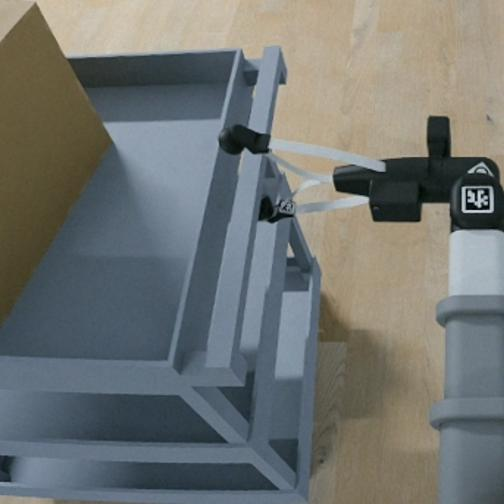

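Request:
move(blocking=false, cameras=[], r1={"base":{"strafe_m":0.035},"joints":{"lift_m":0.685},"pace":"slow","contact_limits":{"strafe_m":0.15}})

Request:
wait(seconds=2.5, cameras=[])

Request:
move(blocking=false, cameras=[], r1={"joints":{"gripper_m":-0.025}})

Request:
wait(seconds=3, cameras=["r1_head_camera","r1_wrist_camera"])

Request:
zoom_image(camera="r1_head_camera", region=[0, 320, 240, 560])

Scene clock: 672.73 s.
move: r1 moving
r1.base_odometry: x=-3.164 y=+0.618 heading=-2.399
r1.turned_by_wheels: +0.000
r1.turned_by_imu: +0.000
r1.base_tilt: forward=-1.6 right=+1.3
r1.lidar_m: 4.66 0.37 0.38 1.58 1.60 0.95 0.91 0.95 1.26 1.31 1.35 1.83
r1.base_status: strafe_m moving
r1.joint_positions: lift_m=+0.685 arm_m=+0.285 wrist_yaw_rad=+1.569 wrist_pitch_rad=+0.002 wrist_roll_rad=+1.568 gripper_m=+0.120
r1.joint_status: lift_m moving
r1.measured_speeds: translate_m=+0.000 strafe_m=+0.056 rotate_rad=-0.002 lift_m=+0.000 arm_m=+0.000 wrist_yaw_rad=+0.000 wrist_pitch_rad=+0.000 wrist_roll_rad=+0.000
r1.motor_effort: lift_m=+24(27) arm_m=+4(5) wheel_0=-5(8) wheel_1=+8(8) wheel_2=+1(2)
r1.servo_current: wrist_yaw_rad=52(72) wrist_pitch_rad=39(46) wrist_roll_rad=46(65) gripper_m=46(46)
r1.contact_limits: strafe_m 0.15
r1.hand_pose: x=+0.5439 y=+0.2882 z=+0.8621 quat_wxyz=(+0.502, +0.499, +0.499, +0.500) (m; r1's base frame)
r1.wrist_depth_mm: - - - 210 278 290 1098 / - - - - 267 1708 1281 / - - - 263 264 1921 - / - 459 459 258 260 - - / - 466 469 256 256 - - / - 469 473 195 212 196 - / - 480 484 144 249 - -
r2.base_odometry: x=-3.772 y=+0.300 heading=-2.682
r2.turned_by_wheels: +0.000
r2.turned_by_imu: +0.001
r2.base_tilt: forward=-0.7 right=+0.1
r2.lidar_m: 1.11 0.47 0.30 1.06 1.12 4.82 - 2.02 1.52 1.44 1.53 1.17
r2.base_status: not commanded
r2.joint_positions: lift_m=+0.950 arm_m=+0.000 wrist_yaw_rad=+1.708 wrist_pitch_rad=+0.001 wrist_roll_rad=+0.000 gripper_m=-0.018
r2.joint_status: not commanded
r2.measured_speeds: all 0
r2.motor_effort: lift_m=+20(20) arm_m=+4(4) wheel_0=+17(17) wheel_1=+3(3) wheel_2=-7(7)
r2.servo_current: wrist_yaw_rad=104(111) wrist_pitch_rad=46(46) wrist_roll_rad=46(59) gripper_m=46(59)
r2.contact_limits: translate_m 0.5
r2.hand_pose: x=+0.2181 y=+0.2976 z=+1.1277 quat_wxyz=(+0.657, +0.000, +0.000, +0.754) (m; r2's base frame)
r2.wrist_depth_mm: - - 249 237 233 226 219 / - - 251 237 233 226 221 / - - 252 175 236 229 222 / - - 253 173 236 229 224 / - - 256 174 238 230 226 / - - 182 168 236 229 226 / - - 257 - 130 230 227
pictures: none
No camera images: "cameras" was empty.

Scene clock: 673.60 s.
earlier move: r1 done
r1.base_odometry: x=-3.150 y=+0.603 heading=-2.399
r1.turned_by_wheels: +0.000
r1.turned_by_imu: +0.000
r1.base_tilt: forward=-1.6 right=+1.3
r1.lidar_m: 4.70 0.38 0.42 1.55 1.55 0.94 0.90 0.96 1.32 1.33 1.39 1.86
r1.base_status: done
r1.joint_positions: lift_m=+0.685 arm_m=+0.285 wrist_yaw_rad=+1.569 wrist_pitch_rad=+0.002 wrist_roll_rad=+1.568 gripper_m=+0.120
r1.joint_status: all done
r1.measured_speeds: all 0
r1.motor_effort: lift_m=+24(27) arm_m=+5(5) wheel_0=-2(8) wheel_1=+2(8) wheel_2=+0(2)
r1.servo_current: wrist_yaw_rad=52(72) wrist_pitch_rad=39(46) wrist_roll_rad=33(65) gripper_m=46(46)
r1.contact_limits: strafe_m 0.15
r1.hand_pose: x=+0.5439 y=+0.2882 z=+0.8621 quat_wxyz=(+0.502, +0.499, +0.499, +0.500) (m; r1's base frame)
r1.wrist_depth_mm: - - - 247 248 1576 1205 / - - - 243 244 1708 1308 / - - - 240 241 - - / - 433 436 237 237 - - / - 445 445 176 234 - - / - 449 452 174 230 197 - / - 459 462 145 229 - -
r2.base_odometry: x=-3.772 y=+0.300 heading=-2.682
r2.turned_by_wheels: +0.000
r2.turned_by_imu: +0.000
r2.base_tilt: forward=-0.7 right=+0.0
r2.lidar_m: 1.11 0.45 0.29 1.07 1.11 4.84 - 2.02 1.52 1.45 1.52 1.16
r2.base_status: not commanded
r2.joint_positions: lift_m=+0.950 arm_m=+0.000 wrist_yaw_rad=+1.708 wrist_pitch_rad=+0.001 wrist_roll_rad=+0.000 gripper_m=-0.018
r2.joint_status: not commanded
r2.measured_speeds: all 0
r2.motor_effort: lift_m=+20(21) arm_m=+4(4) wheel_0=+17(18) wheel_1=+3(3) wheel_2=-7(7)
r2.servo_current: wrist_yaw_rad=104(111) wrist_pitch_rad=33(46) wrist_roll_rad=46(59) gripper_m=46(59)
r2.contact_limits: translate_m 0.5
r2.hand_pose: x=+0.2181 y=+0.2976 z=+1.1277 quat_wxyz=(+0.657, +0.000, +0.000, +0.754) (m; r2's base frame)
r2.wrist_depth_mm: - - 249 236 234 225 220 / - - 251 237 235 227 221 / - - 252 175 236 229 222 / - - 253 174 236 229 223 / - - 255 173 238 230 225 / - - 183 168 236 231 226 / - - 257 - 130 230 227
wait: 0.87 of 2.5 s (r1 has come to rest)
pictures: none
No camera images: "cameras" was empty.

Scene clock: 674.10 s.
move: r1 moving
r1.base_odometry: x=-3.150 y=+0.603 heading=-2.399
r1.turned_by_wheels: +0.000
r1.turned_by_imu: +0.000
r1.base_tilt: forward=-1.6 right=+1.3
r1.lidar_m: 4.72 0.36 0.41 1.54 1.56 0.97 0.90 0.95 1.30 1.31 1.36 1.85
r1.base_status: not commanded
r1.joint_positions: lift_m=+0.685 arm_m=+0.285 wrist_yaw_rad=+1.569 wrist_pitch_rad=+0.002 wrist_roll_rad=+1.568 gripper_m=+0.106
r1.joint_status: gripper_m moving
r1.measured_speeds: translate_m=+0.000 strafe_m=+0.000 rotate_rad=+0.000 lift_m=+0.000 arm_m=+0.000 wrist_yaw_rad=+0.000 wrist_pitch_rad=+0.006 wrist_roll_rad=+0.000
r1.motor_effort: lift_m=+24(24) arm_m=+4(5) wheel_0=-3(3) wheel_1=+2(2) wheel_2=+0(0)
r1.servo_current: wrist_yaw_rad=59(65) wrist_pitch_rad=39(46) wrist_roll_rad=20(65) gripper_m=91(98)
r1.contact_limits: strafe_m 0.15
r1.hand_pose: x=+0.5439 y=+0.2882 z=+0.8621 quat_wxyz=(+0.502, +0.499, +0.499, +0.500) (m; r1's base frame)
r1.wrist_depth_mm: - - - 248 249 1618 1205 / - - - 244 245 1708 - / - - - 241 242 - - / - 439 439 179 239 - - / - 442 442 176 235 - - / - 449 449 173 232 - - / - 459 462 142 229 - -
r2: as last shown
r2.base_tilt: forward=-0.8 right=+0.0
r2.lidar_m: 1.12 0.47 0.28 1.05 1.10 4.85 - 2.03 1.49 1.43 1.54 1.17
r2.motor_effort: lift_m=+20(20) arm_m=+4(4) wheel_0=+17(17) wheel_1=+3(3) wheel_2=-7(7)
r2.servo_current: wrist_yaw_rad=91(111) wrist_pitch_rad=39(39) wrist_roll_rad=46(52) gripper_m=59(59)
r2.contact_limits: translate_m 0.5
r2.wrist_depth_mm: - - 249 236 233 225 220 / - - 250 236 234 226 221 / - - 252 175 235 228 223 / - - 254 174 236 229 223 / - - 255 173 238 230 225 / - - 183 168 236 231 226 / - - 258 - 130 230 228
pictures: none
No camera images: "cameras" was empty.

Scene clock: 675.80 s.
earlier move: r1 done
r1.base_odometry: x=-3.150 y=+0.603 heading=-2.399
r1.turned_by_wheels: +0.000
r1.turned_by_imu: +0.000
r1.base_tilt: forward=-1.6 right=+1.2
r1.lidar_m: 4.71 0.36 0.41 1.55 1.59 0.96 0.91 0.95 1.29 1.32 1.37 1.86
r1.base_status: not commanded
r1.joint_positions: lift_m=+0.685 arm_m=+0.285 wrist_yaw_rad=+1.569 wrist_pitch_rad=+0.009 wrist_roll_rad=+1.568 gripper_m=-0.024
r1.joint_status: all done
r1.measured_speeds: all 0
r1.motor_effort: lift_m=+23(24) arm_m=+4(5) wheel_0=+2(5) wheel_1=-1(2) wheel_2=+1(3)
r1.servo_current: wrist_yaw_rad=39(78) wrist_pitch_rad=52(78) wrist_roll_rad=46(65) gripper_m=85(195)
r1.contact_limits: strafe_m 0.15
r1.hand_pose: x=+0.5439 y=+0.2882 z=+0.8603 quat_wxyz=(+0.503, +0.498, +0.501, +0.498) (m; r1's base frame)
r1.wrist_depth_mm: - - - 250 252 273 1060 / - - - 246 246 1708 1182 / - - - 241 242 1863 - / - 492 439 238 239 - - / - 439 442 175 236 - - / - 449 206 196 183 - - / - 147 455 146 228 - -
r2.base_odometry: x=-3.772 y=+0.300 heading=-2.682
r2.turned_by_wheels: +0.000
r2.turned_by_imu: +0.000
r2.base_tilt: forward=-0.8 right=+0.0
r2.lidar_m: 1.13 0.45 0.26 1.07 1.10 4.84 - 2.05 1.53 1.46 1.52 1.18
r2.base_status: not commanded
r2.joint_positions: lift_m=+0.950 arm_m=+0.000 wrist_yaw_rad=+1.708 wrist_pitch_rad=+0.001 wrist_roll_rad=+0.000 gripper_m=-0.018
r2.joint_status: not commanded
r2.measured_speeds: all 0
r2.motor_effort: lift_m=+20(20) arm_m=+4(4) wheel_0=+17(17) wheel_1=+3(3) wheel_2=-7(7)
r2.servo_current: wrist_yaw_rad=104(117) wrist_pitch_rad=46(46) wrist_roll_rad=39(59) gripper_m=52(59)
r2.contact_limits: translate_m 0.5
r2.hand_pose: x=+0.2181 y=+0.2976 z=+1.1277 quat_wxyz=(+0.657, +0.000, +0.000, +0.754) (m; r2's base frame)
r2.wrist_depth_mm: - - 249 236 234 226 220 / - - 250 237 234 227 220 / - - 251 175 236 228 222 / - - 254 174 237 229 223 / - - 254 173 238 229 225 / - - 182 169 236 230 225 / - - 258 - 130 230 227
wait: 1.70 of 3 s (r1 has come to rest)
pictures: r1_head_camera, r1_wrist_camera
Images, in order (width x height): r1_head_camera 420x560, r1_wrist_camera 616x392.

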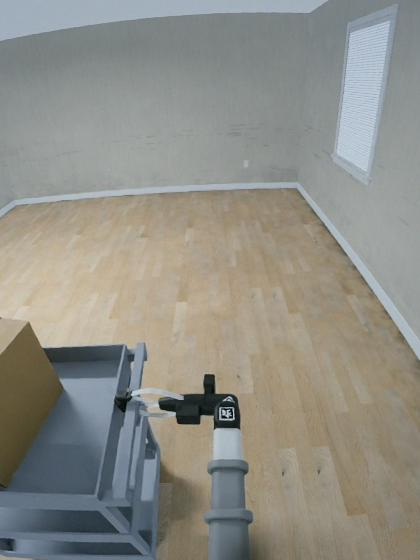

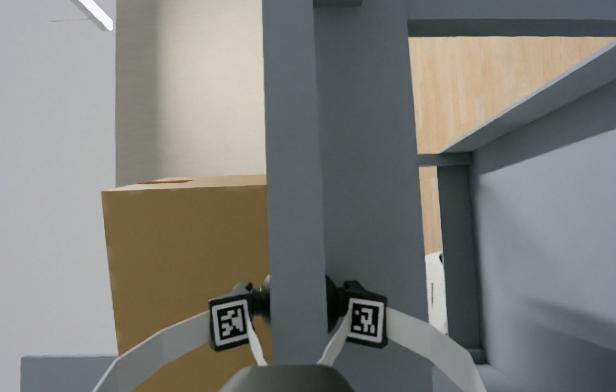

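Scaled by 2.100 from the camera's 420x560 image, which has a finer 600x800 frame.

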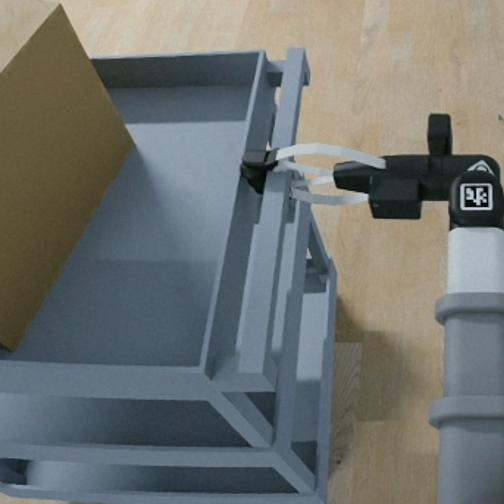

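Request:
move(blocking=false, cameras=[], r1={"base":{"translate_m":-0.15,"strafe_m":0.05},"joints":{"wrist_yaw_rad":1.32,"arm_m":0.27},"pace":"slow","speeds":{"wrist_yaw_rad":0.15},"contact_limits":{"translate_m":0.6}})

Request:
wait(seconds=4, cameras=["r1_head_camera","r1_wrist_camera"])

Scene clock: 699.67 s.
move: r1 moving
r1.base_odometry: x=-3.138 y=+0.608 heading=-2.399
r1.turned_by_wheels: +0.000
r1.turned_by_imu: -0.001
r1.base_tilt: forward=-1.5 right=+1.3
r1.lidar_m: 4.71 0.37 0.41 1.55 1.57 0.96 0.89 0.94 1.28 1.32 1.38 1.87
r1.base_status: translate_m moving; strafe_m moving
r1.joint_positions: lift_m=+0.685 arm_m=+0.274 wrist_yaw_rad=+1.508 wrist_pitch_rad=+0.009 wrist_roll_rad=+1.568 gripper_m=-0.024
r1.joint_status: arm_m moving; wrist_yaw_rad moving
r1.measured_speeds: translate_m=-0.049 strafe_m=+0.016 rotate_rad=-0.003 lift_m=+0.000 arm_m=-0.029 wrist_yaw_rad=-0.150 wrist_pitch_rad=+0.000 wrist_roll_rad=+0.000
r1.motor_effort: lift_m=+23(23) arm_m=-5(8) wheel_0=-1(3) wheel_1=-3(5) wheel_2=+12(12)
r1.servo_current: wrist_yaw_rad=46(72) wrist_pitch_rad=52(65) wrist_roll_rad=39(59) gripper_m=78(78)
r1.contact_limits: translate_m 0.6
r1.hand_pose: x=+0.5501 y=+0.2823 z=+0.8603 quat_wxyz=(+0.518, +0.513, +0.486, +0.482) (m; r1's base frame)
r1.wrist_depth_mm: - - - 259 264 274 285 / - - - 255 257 1756 1205 / - - - 248 250 1808 - / - - 500 242 244 - - / - 442 445 179 238 - - / - 445 206 195 183 - - / - 153 445 171 227 - -
r2: as last shown
r2.turned_by_imu: +0.003
r2.base_tilt: forward=-0.7 right=+0.0
r2.lidar_m: 1.12 0.44 0.29 1.07 1.10 4.81 - 2.05 1.51 1.45 1.51 1.15
r2.servo_current: wrist_yaw_rad=104(104) wrist_pitch_rad=39(46) wrist_roll_rad=52(52) gripper_m=46(52)
r2.contact_limits: translate_m 0.5
r2.wrist_depth_mm: - - 249 237 234 226 220 / - - 250 238 234 226 221 / - - 252 175 236 228 223 / - - 253 174 236 229 224 / - - 255 173 238 230 225 / - - 182 167 236 230 225 / - - 256 - 130 229 227
pictures: none
No camera images: "cameras" was empty.

Scene clock: 701.97 s.
earlier move: r1 done
r1.base_odometry: x=-3.006 y=+0.667 heading=-2.401
r1.turned_by_wheels: -0.003
r1.turned_by_imu: -0.004
r1.base_tilt: forward=-1.6 right=+1.3
r1.lidar_m: 0.77 0.40 0.53 1.48 1.52 0.81 0.77 0.79 1.05 1.38 1.42 1.92
r1.base_status: done
r1.joint_positions: lift_m=+0.685 arm_m=+0.270 wrist_yaw_rad=+1.311 wrist_pitch_rad=+0.002 wrist_roll_rad=+1.568 gripper_m=-0.024
r1.joint_status: all done
r1.measured_speeds: all 0
r1.motor_effort: lift_m=+23(23) arm_m=-5(9) wheel_0=-14(20) wheel_1=-7(11) wheel_2=-5(12)
r1.servo_current: wrist_yaw_rad=46(85) wrist_pitch_rad=39(65) wrist_roll_rad=39(72) gripper_m=59(78)
r1.contact_limits: translate_m 0.6
r1.hand_pose: x=+0.5997 y=+0.2562 z=+0.8622 quat_wxyz=(+0.562, +0.560, +0.431, +0.431) (m; r1's base frame)
r1.wrist_depth_mm: - - - - 290 296 294 / - - - - 268 1708 1229 / - - - 259 256 1863 - / - - - 247 245 820 - / - 436 439 175 234 - - / - 430 187 192 183 - - / - 427 424 130 213 - -
r2.base_odometry: x=-3.772 y=+0.300 heading=-2.682
r2.turned_by_wheels: +0.000
r2.turned_by_imu: +0.000
r2.base_tilt: forward=-0.7 right=+0.1
r2.lidar_m: 1.12 0.47 0.30 1.04 1.12 4.84 - 2.02 1.54 1.45 1.52 1.16
r2.base_status: not commanded
r2.joint_positions: lift_m=+0.950 arm_m=+0.000 wrist_yaw_rad=+1.708 wrist_pitch_rad=+0.001 wrist_roll_rad=+0.000 gripper_m=-0.018
r2.joint_status: not commanded
r2.measured_speeds: all 0
r2.motor_effort: lift_m=+20(21) arm_m=+4(4) wheel_0=+16(17) wheel_1=+3(3) wheel_2=-7(7)
r2.servo_current: wrist_yaw_rad=91(111) wrist_pitch_rad=46(46) wrist_roll_rad=46(65) gripper_m=46(59)
r2.contact_limits: translate_m 0.5
r2.hand_pose: x=+0.2181 y=+0.2976 z=+1.1277 quat_wxyz=(+0.657, +0.000, +0.000, +0.754) (m; r2's base frame)
r2.wrist_depth_mm: - - 249 237 233 226 220 / - - 252 238 234 227 220 / - - 252 175 236 229 223 / - - 253 174 236 229 223 / - - 254 173 238 229 224 / - - 180 168 236 230 225 / - - 258 - 130 230 226
wait: 2.30 of 4 s (r1 has come to rest)
pictures: r1_head_camera, r1_wrist_camera
Images, in order (width x height): r1_head_camera 420x560, r1_wrist_camera 616x392.

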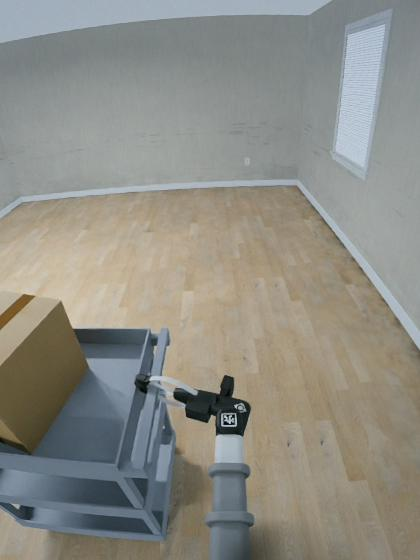

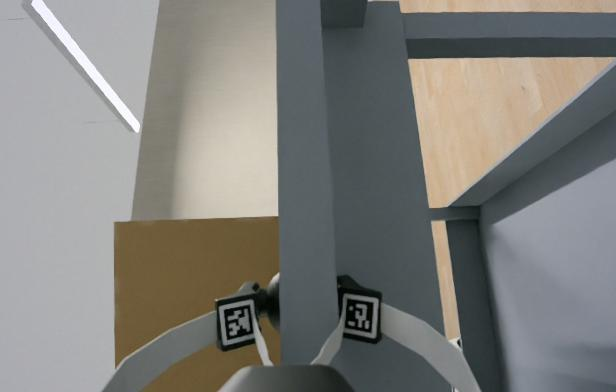

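Request:
move(blocking=false, cameras=[], r1={"base":{"translate_m":-0.146,"strafe_m":0.09},"joints":{"wrist_yaw_rad":1.08,"arm_m":0.25},"pace":"slow","speeds":{"wrist_yaw_rad":0.14},"contact_limits":{"translate_m":0.6}})

Request:
wait(seconds=4, cameras=["r1_head_camera","r1_head_left_camera","r1_wrist_camera"])

Scene clock: 708.80 s.
move: r1 moving
r1.base_odometry: x=-2.992 y=+0.670 heading=-2.402
r1.turned_by_wheels: -0.001
r1.turned_by_imu: -0.002
r1.base_tilt: forward=-1.5 right=+1.3
r1.lidar_m: 0.71 0.41 0.51 1.46 1.45 0.80 0.75 0.77 1.05 1.38 1.44 1.92
r1.base_status: translate_m moving; strafe_m moving
r1.joint_positions: lift_m=+0.685 arm_m=+0.258 wrist_yaw_rad=+1.253 wrist_pitch_rad=+0.002 wrist_roll_rad=+1.568 gripper_m=-0.024
r1.joint_status: arm_m moving; wrist_yaw_rad moving
r1.measured_speeds: translate_m=-0.047 strafe_m=+0.029 rotate_rad=+0.001 lift_m=+0.000 arm_m=-0.041 wrist_yaw_rad=-0.139 wrist_pitch_rad=+0.000 wrist_roll_rad=+0.000
r1.motor_effort: lift_m=+23(23) arm_m=-7(8) wheel_0=-14(16) wheel_1=-3(7) wheel_2=+1(4)
r1.servo_current: wrist_yaw_rad=46(85) wrist_pitch_rad=46(46) wrist_roll_rad=52(59) gripper_m=59(59)
r1.contact_limits: translate_m 0.6
r1.hand_pose: x=+0.6019 y=+0.2467 z=+0.8622 quat_wxyz=(+0.574, +0.572, +0.415, +0.415) (m; r1's base frame)
r1.wrist_depth_mm: - - - - 300 304 304 / - - - - 281 1661 1255 / - - - - 260 1808 1336 / - - - 254 248 1808 - / - 442 439 178 237 - - / - 436 189 187 183 - - / - 424 421 129 212 - -
r2: as last shown
r2.turned_by_imu: +0.001
r2.lidar_m: 1.11 0.46 0.31 1.04 1.11 4.86 - 2.03 1.51 1.44 1.54 1.16
r2.motor_effort: lift_m=+21(21) arm_m=+3(4) wheel_0=+17(17) wheel_1=+3(3) wheel_2=-7(7)
r2.servo_current: wrist_yaw_rad=98(104) wrist_pitch_rad=39(46) wrist_roll_rad=46(59) gripper_m=52(52)
r2.contact_limits: translate_m 0.5
r2.wrist_depth_mm: - - 250 237 234 226 220 / - - 251 239 235 227 221 / - - 252 175 235 228 223 / - - 254 173 236 229 223 / - - 255 173 238 231 224 / - - 179 168 236 231 225 / - - 258 - 130 231 227
pictures: none
No camera images: "cameras" was empty.

Scene clock: 711.17 s.
earlier move: r1 done
r1.base_odometry: x=-2.837 y=+0.699 heading=-2.402
r1.turned_by_wheels: +0.000
r1.turned_by_imu: -0.002
r1.base_tilt: forward=-1.6 right=+1.3
r1.lidar_m: 0.72 0.39 0.58 1.37 1.39 0.66 0.61 0.64 0.89 1.45 1.53 2.03
r1.base_status: done
r1.joint_positions: lift_m=+0.685 arm_m=+0.250 wrist_yaw_rad=+1.073 wrist_pitch_rad=+0.002 wrist_roll_rad=+1.568 gripper_m=-0.024
r1.joint_status: all done
r1.measured_speeds: all 0
r1.motor_effort: lift_m=+23(23) arm_m=-3(8) wheel_0=-9(22) wheel_1=+1(7) wheel_2=-3(8)
r1.servo_current: wrist_yaw_rad=52(85) wrist_pitch_rad=39(52) wrist_roll_rad=46(65) gripper_m=59(65)
r1.contact_limits: translate_m 0.6
r1.hand_pose: x=+0.6355 y=+0.2116 z=+0.8622 quat_wxyz=(+0.609, +0.607, +0.361, +0.361) (m; r1's base frame)
r1.wrist_depth_mm: - - - - - 1661 1182 / - - - - 310 334 330 / - - - - 274 1808 1281 / - - - 258 256 1808 - / - - 442 182 239 - - / - 433 216 187 184 - - / - 415 410 128 210 - -
r2.base_odometry: x=-3.772 y=+0.300 heading=-2.682
r2.turned_by_wheels: +0.000
r2.turned_by_imu: +0.000
r2.base_tilt: forward=-0.7 right=+0.1
r2.lidar_m: 1.12 0.49 0.29 0.98 1.07 4.83 - 2.01 1.49 1.46 1.55 1.16
r2.base_status: not commanded
r2.joint_positions: lift_m=+0.950 arm_m=+0.000 wrist_yaw_rad=+1.708 wrist_pitch_rad=+0.001 wrist_roll_rad=+0.000 gripper_m=-0.018
r2.joint_status: not commanded
r2.measured_speeds: all 0
r2.motor_effort: lift_m=+20(21) arm_m=+4(4) wheel_0=+17(17) wheel_1=+3(3) wheel_2=-7(7)
r2.servo_current: wrist_yaw_rad=91(117) wrist_pitch_rad=39(52) wrist_roll_rad=52(65) gripper_m=52(59)
r2.contact_limits: translate_m 0.5
r2.hand_pose: x=+0.2181 y=+0.2976 z=+1.1277 quat_wxyz=(+0.657, +0.000, +0.000, +0.754) (m; r2's base frame)
r2.wrist_depth_mm: - - 250 237 234 225 220 / - - 250 236 234 226 222 / - - 252 176 236 229 222 / - - 254 174 237 229 224 / - - 255 173 239 229 224 / - - 182 168 235 231 225 / - - 257 - 130 230 228
wait: 2.37 of 4 s (r1 has come to rest)
pictures: r1_head_camera, r1_head_left_camera, r1_wrist_camera
Images, in order (width x height): r1_head_camera 420x560, r1_head_left_camera 420x672, r1_wrist_camera 616x392.

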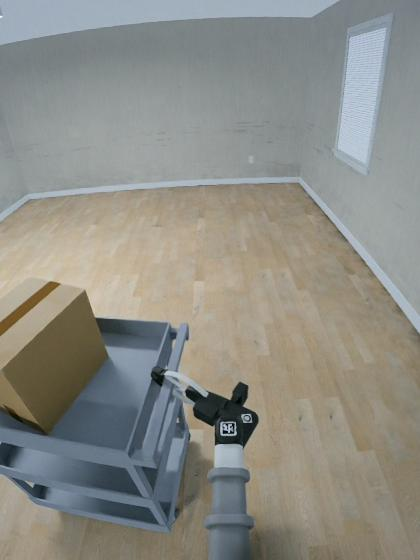

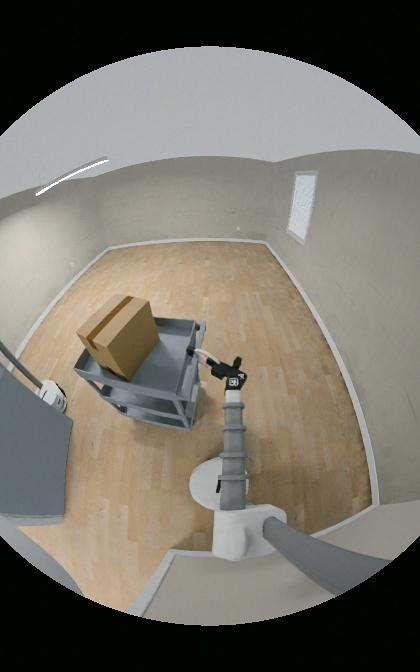

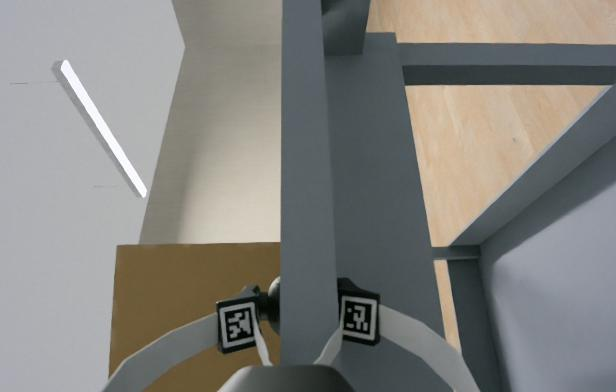

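Request:
move(blocking=false, cameras=[], r1={"base":{"translate_m":-0.12,"strafe_m":0.139},"joints":{"wrist_yaw_rad":0.83,"arm_m":0.23},"pace":"slow","speeds":{"wrist_yaw_rad":0.13},"contact_limits":{"translate_m":0.6}})

Request:
wait(seconds=4, cameras=["r1_head_left_camera","r1_wrist_camera"])

Scene clock: 719.33 s.
move: r1 moving
r1.base_odometry: x=-2.825 y=+0.697 heading=-2.402
r1.turned_by_wheels: +0.000
r1.turned_by_imu: -0.001
r1.base_tilt: forward=-1.6 right=+1.3
r1.lidar_m: 0.73 0.41 0.58 1.36 1.40 0.66 0.59 0.63 0.88 1.48 1.55 2.05
r1.base_status: translate_m moving; strafe_m moving
r1.joint_positions: lift_m=+0.685 arm_m=+0.238 wrist_yaw_rad=+1.022 wrist_pitch_rad=+0.002 wrist_roll_rad=+1.568 gripper_m=-0.024
r1.joint_status: arm_m moving; wrist_yaw_rad moving
r1.measured_speeds: translate_m=-0.032 strafe_m=+0.037 rotate_rad=+0.000 lift_m=+0.000 arm_m=-0.041 wrist_yaw_rad=-0.130 wrist_pitch_rad=+0.000 wrist_roll_rad=+0.000
r1.motor_effort: lift_m=+23(23) arm_m=-5(7) wheel_0=-9(13) wheel_1=+2(4) wheel_2=+5(5)
r1.servo_current: wrist_yaw_rad=52(78) wrist_pitch_rad=39(46) wrist_roll_rad=65(65) gripper_m=59(59)
r1.contact_limits: translate_m 0.6
r1.hand_pose: x=+0.6339 y=+0.2004 z=+0.8622 quat_wxyz=(+0.618, +0.616, +0.346, +0.346) (m; r1's base frame)
r1.wrist_depth_mm: - - - - - 1756 1229 / - - - - 320 330 330 / - - - - 283 1756 1308 / - - - 259 260 1808 - / - - 449 184 242 - - / - 430 191 187 184 - - / - 410 410 127 209 - -
r2: as last shown
r2.turned_by_imu: +0.001
r2.lidar_m: 1.12 0.48 0.29 0.96 1.07 4.85 - 2.02 1.52 1.44 1.52 1.15
r2.motor_effort: lift_m=+20(20) arm_m=+4(4) wheel_0=+17(17) wheel_1=+3(3) wheel_2=-7(8)
r2.servo_current: wrist_yaw_rad=98(117) wrist_pitch_rad=46(46) wrist_roll_rad=46(59) gripper_m=46(59)
r2.contact_limits: translate_m 0.5
r2.wrist_depth_mm: - - 250 237 233 226 220 / - - 249 237 234 227 220 / - - 253 175 236 229 223 / - - 253 174 236 229 223 / - - 255 173 238 230 225 / - - 180 168 236 231 225 / - - 258 - 130 231 228
pictures: none
No camera images: "cameras" was empty.

Scene clock: 721.93 s.
earlier move: r1 done
r1.base_odometry: x=-2.655 y=+0.677 heading=-2.403
r1.turned_by_wheels: +0.000
r1.turned_by_imu: -0.002
r1.base_tilt: forward=-1.6 right=+1.3
r1.lidar_m: 0.47 0.42 0.65 1.23 1.25 0.52 0.50 0.51 0.74 1.61 1.67 2.20
r1.base_status: done
r1.joint_positions: lift_m=+0.685 arm_m=+0.230 wrist_yaw_rad=+0.827 wrist_pitch_rad=+0.002 wrist_roll_rad=+1.568 gripper_m=-0.024
r1.joint_status: all done
r1.measured_speeds: all 0
r1.motor_effort: lift_m=+23(23) arm_m=+2(8) wheel_0=-8(20) wheel_1=+2(4) wheel_2=-2(8)
r1.servo_current: wrist_yaw_rad=46(78) wrist_pitch_rad=39(52) wrist_roll_rad=59(65) gripper_m=52(59)
r1.contact_limits: translate_m 0.6
r1.hand_pose: x=+0.6606 y=+0.1529 z=+0.8622 quat_wxyz=(+0.649, +0.646, +0.284, +0.284) (m; r1's base frame)
r1.wrist_depth_mm: - - - - - 1808 1255 / - - - - 353 1499 1182 / - - - - 325 1708 1281 / - - - - 276 1756 - / - - - 258 249 1808 - / - 436 216 198 183 - - / - 152 399 139 203 - -
r2.base_odometry: x=-3.772 y=+0.300 heading=-2.682
r2.turned_by_wheels: +0.000
r2.turned_by_imu: +0.000
r2.base_tilt: forward=-0.8 right=+0.1
r2.lidar_m: 1.10 0.48 0.31 0.89 1.00 4.84 - 2.03 1.49 1.46 1.54 1.15
r2.base_status: not commanded
r2.joint_positions: lift_m=+0.950 arm_m=+0.000 wrist_yaw_rad=+1.708 wrist_pitch_rad=+0.001 wrist_roll_rad=+0.000 gripper_m=-0.018
r2.joint_status: not commanded
r2.measured_speeds: all 0
r2.motor_effort: lift_m=+20(20) arm_m=+4(4) wheel_0=+17(18) wheel_1=+3(3) wheel_2=-7(8)
r2.servo_current: wrist_yaw_rad=104(117) wrist_pitch_rad=39(46) wrist_roll_rad=46(59) gripper_m=52(59)
r2.contact_limits: translate_m 0.5
r2.hand_pose: x=+0.2181 y=+0.2976 z=+1.1277 quat_wxyz=(+0.657, +0.000, +0.000, +0.754) (m; r2's base frame)
r2.wrist_depth_mm: - - 249 237 233 226 220 / - - 250 238 233 227 221 / - - 252 175 236 228 224 / - - 254 174 236 229 224 / - - 255 173 240 229 225 / - - 183 168 236 231 226 / - - 258 - 130 230 226
wait: 2.60 of 4 s (r1 has come to rest)
pictures: r1_head_left_camera, r1_wrist_camera
Images, in order (width x height): r1_head_left_camera 420x672, r1_wrist_camera 616x392.

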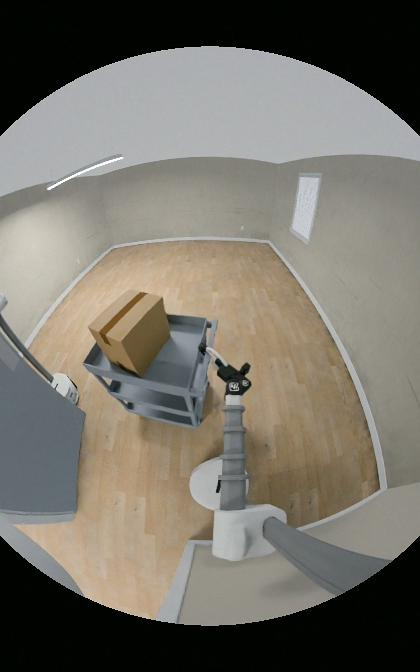

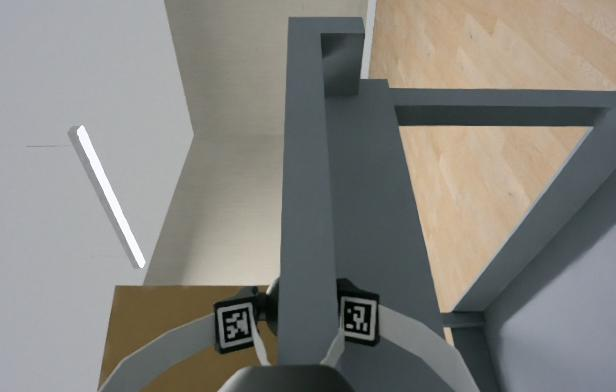

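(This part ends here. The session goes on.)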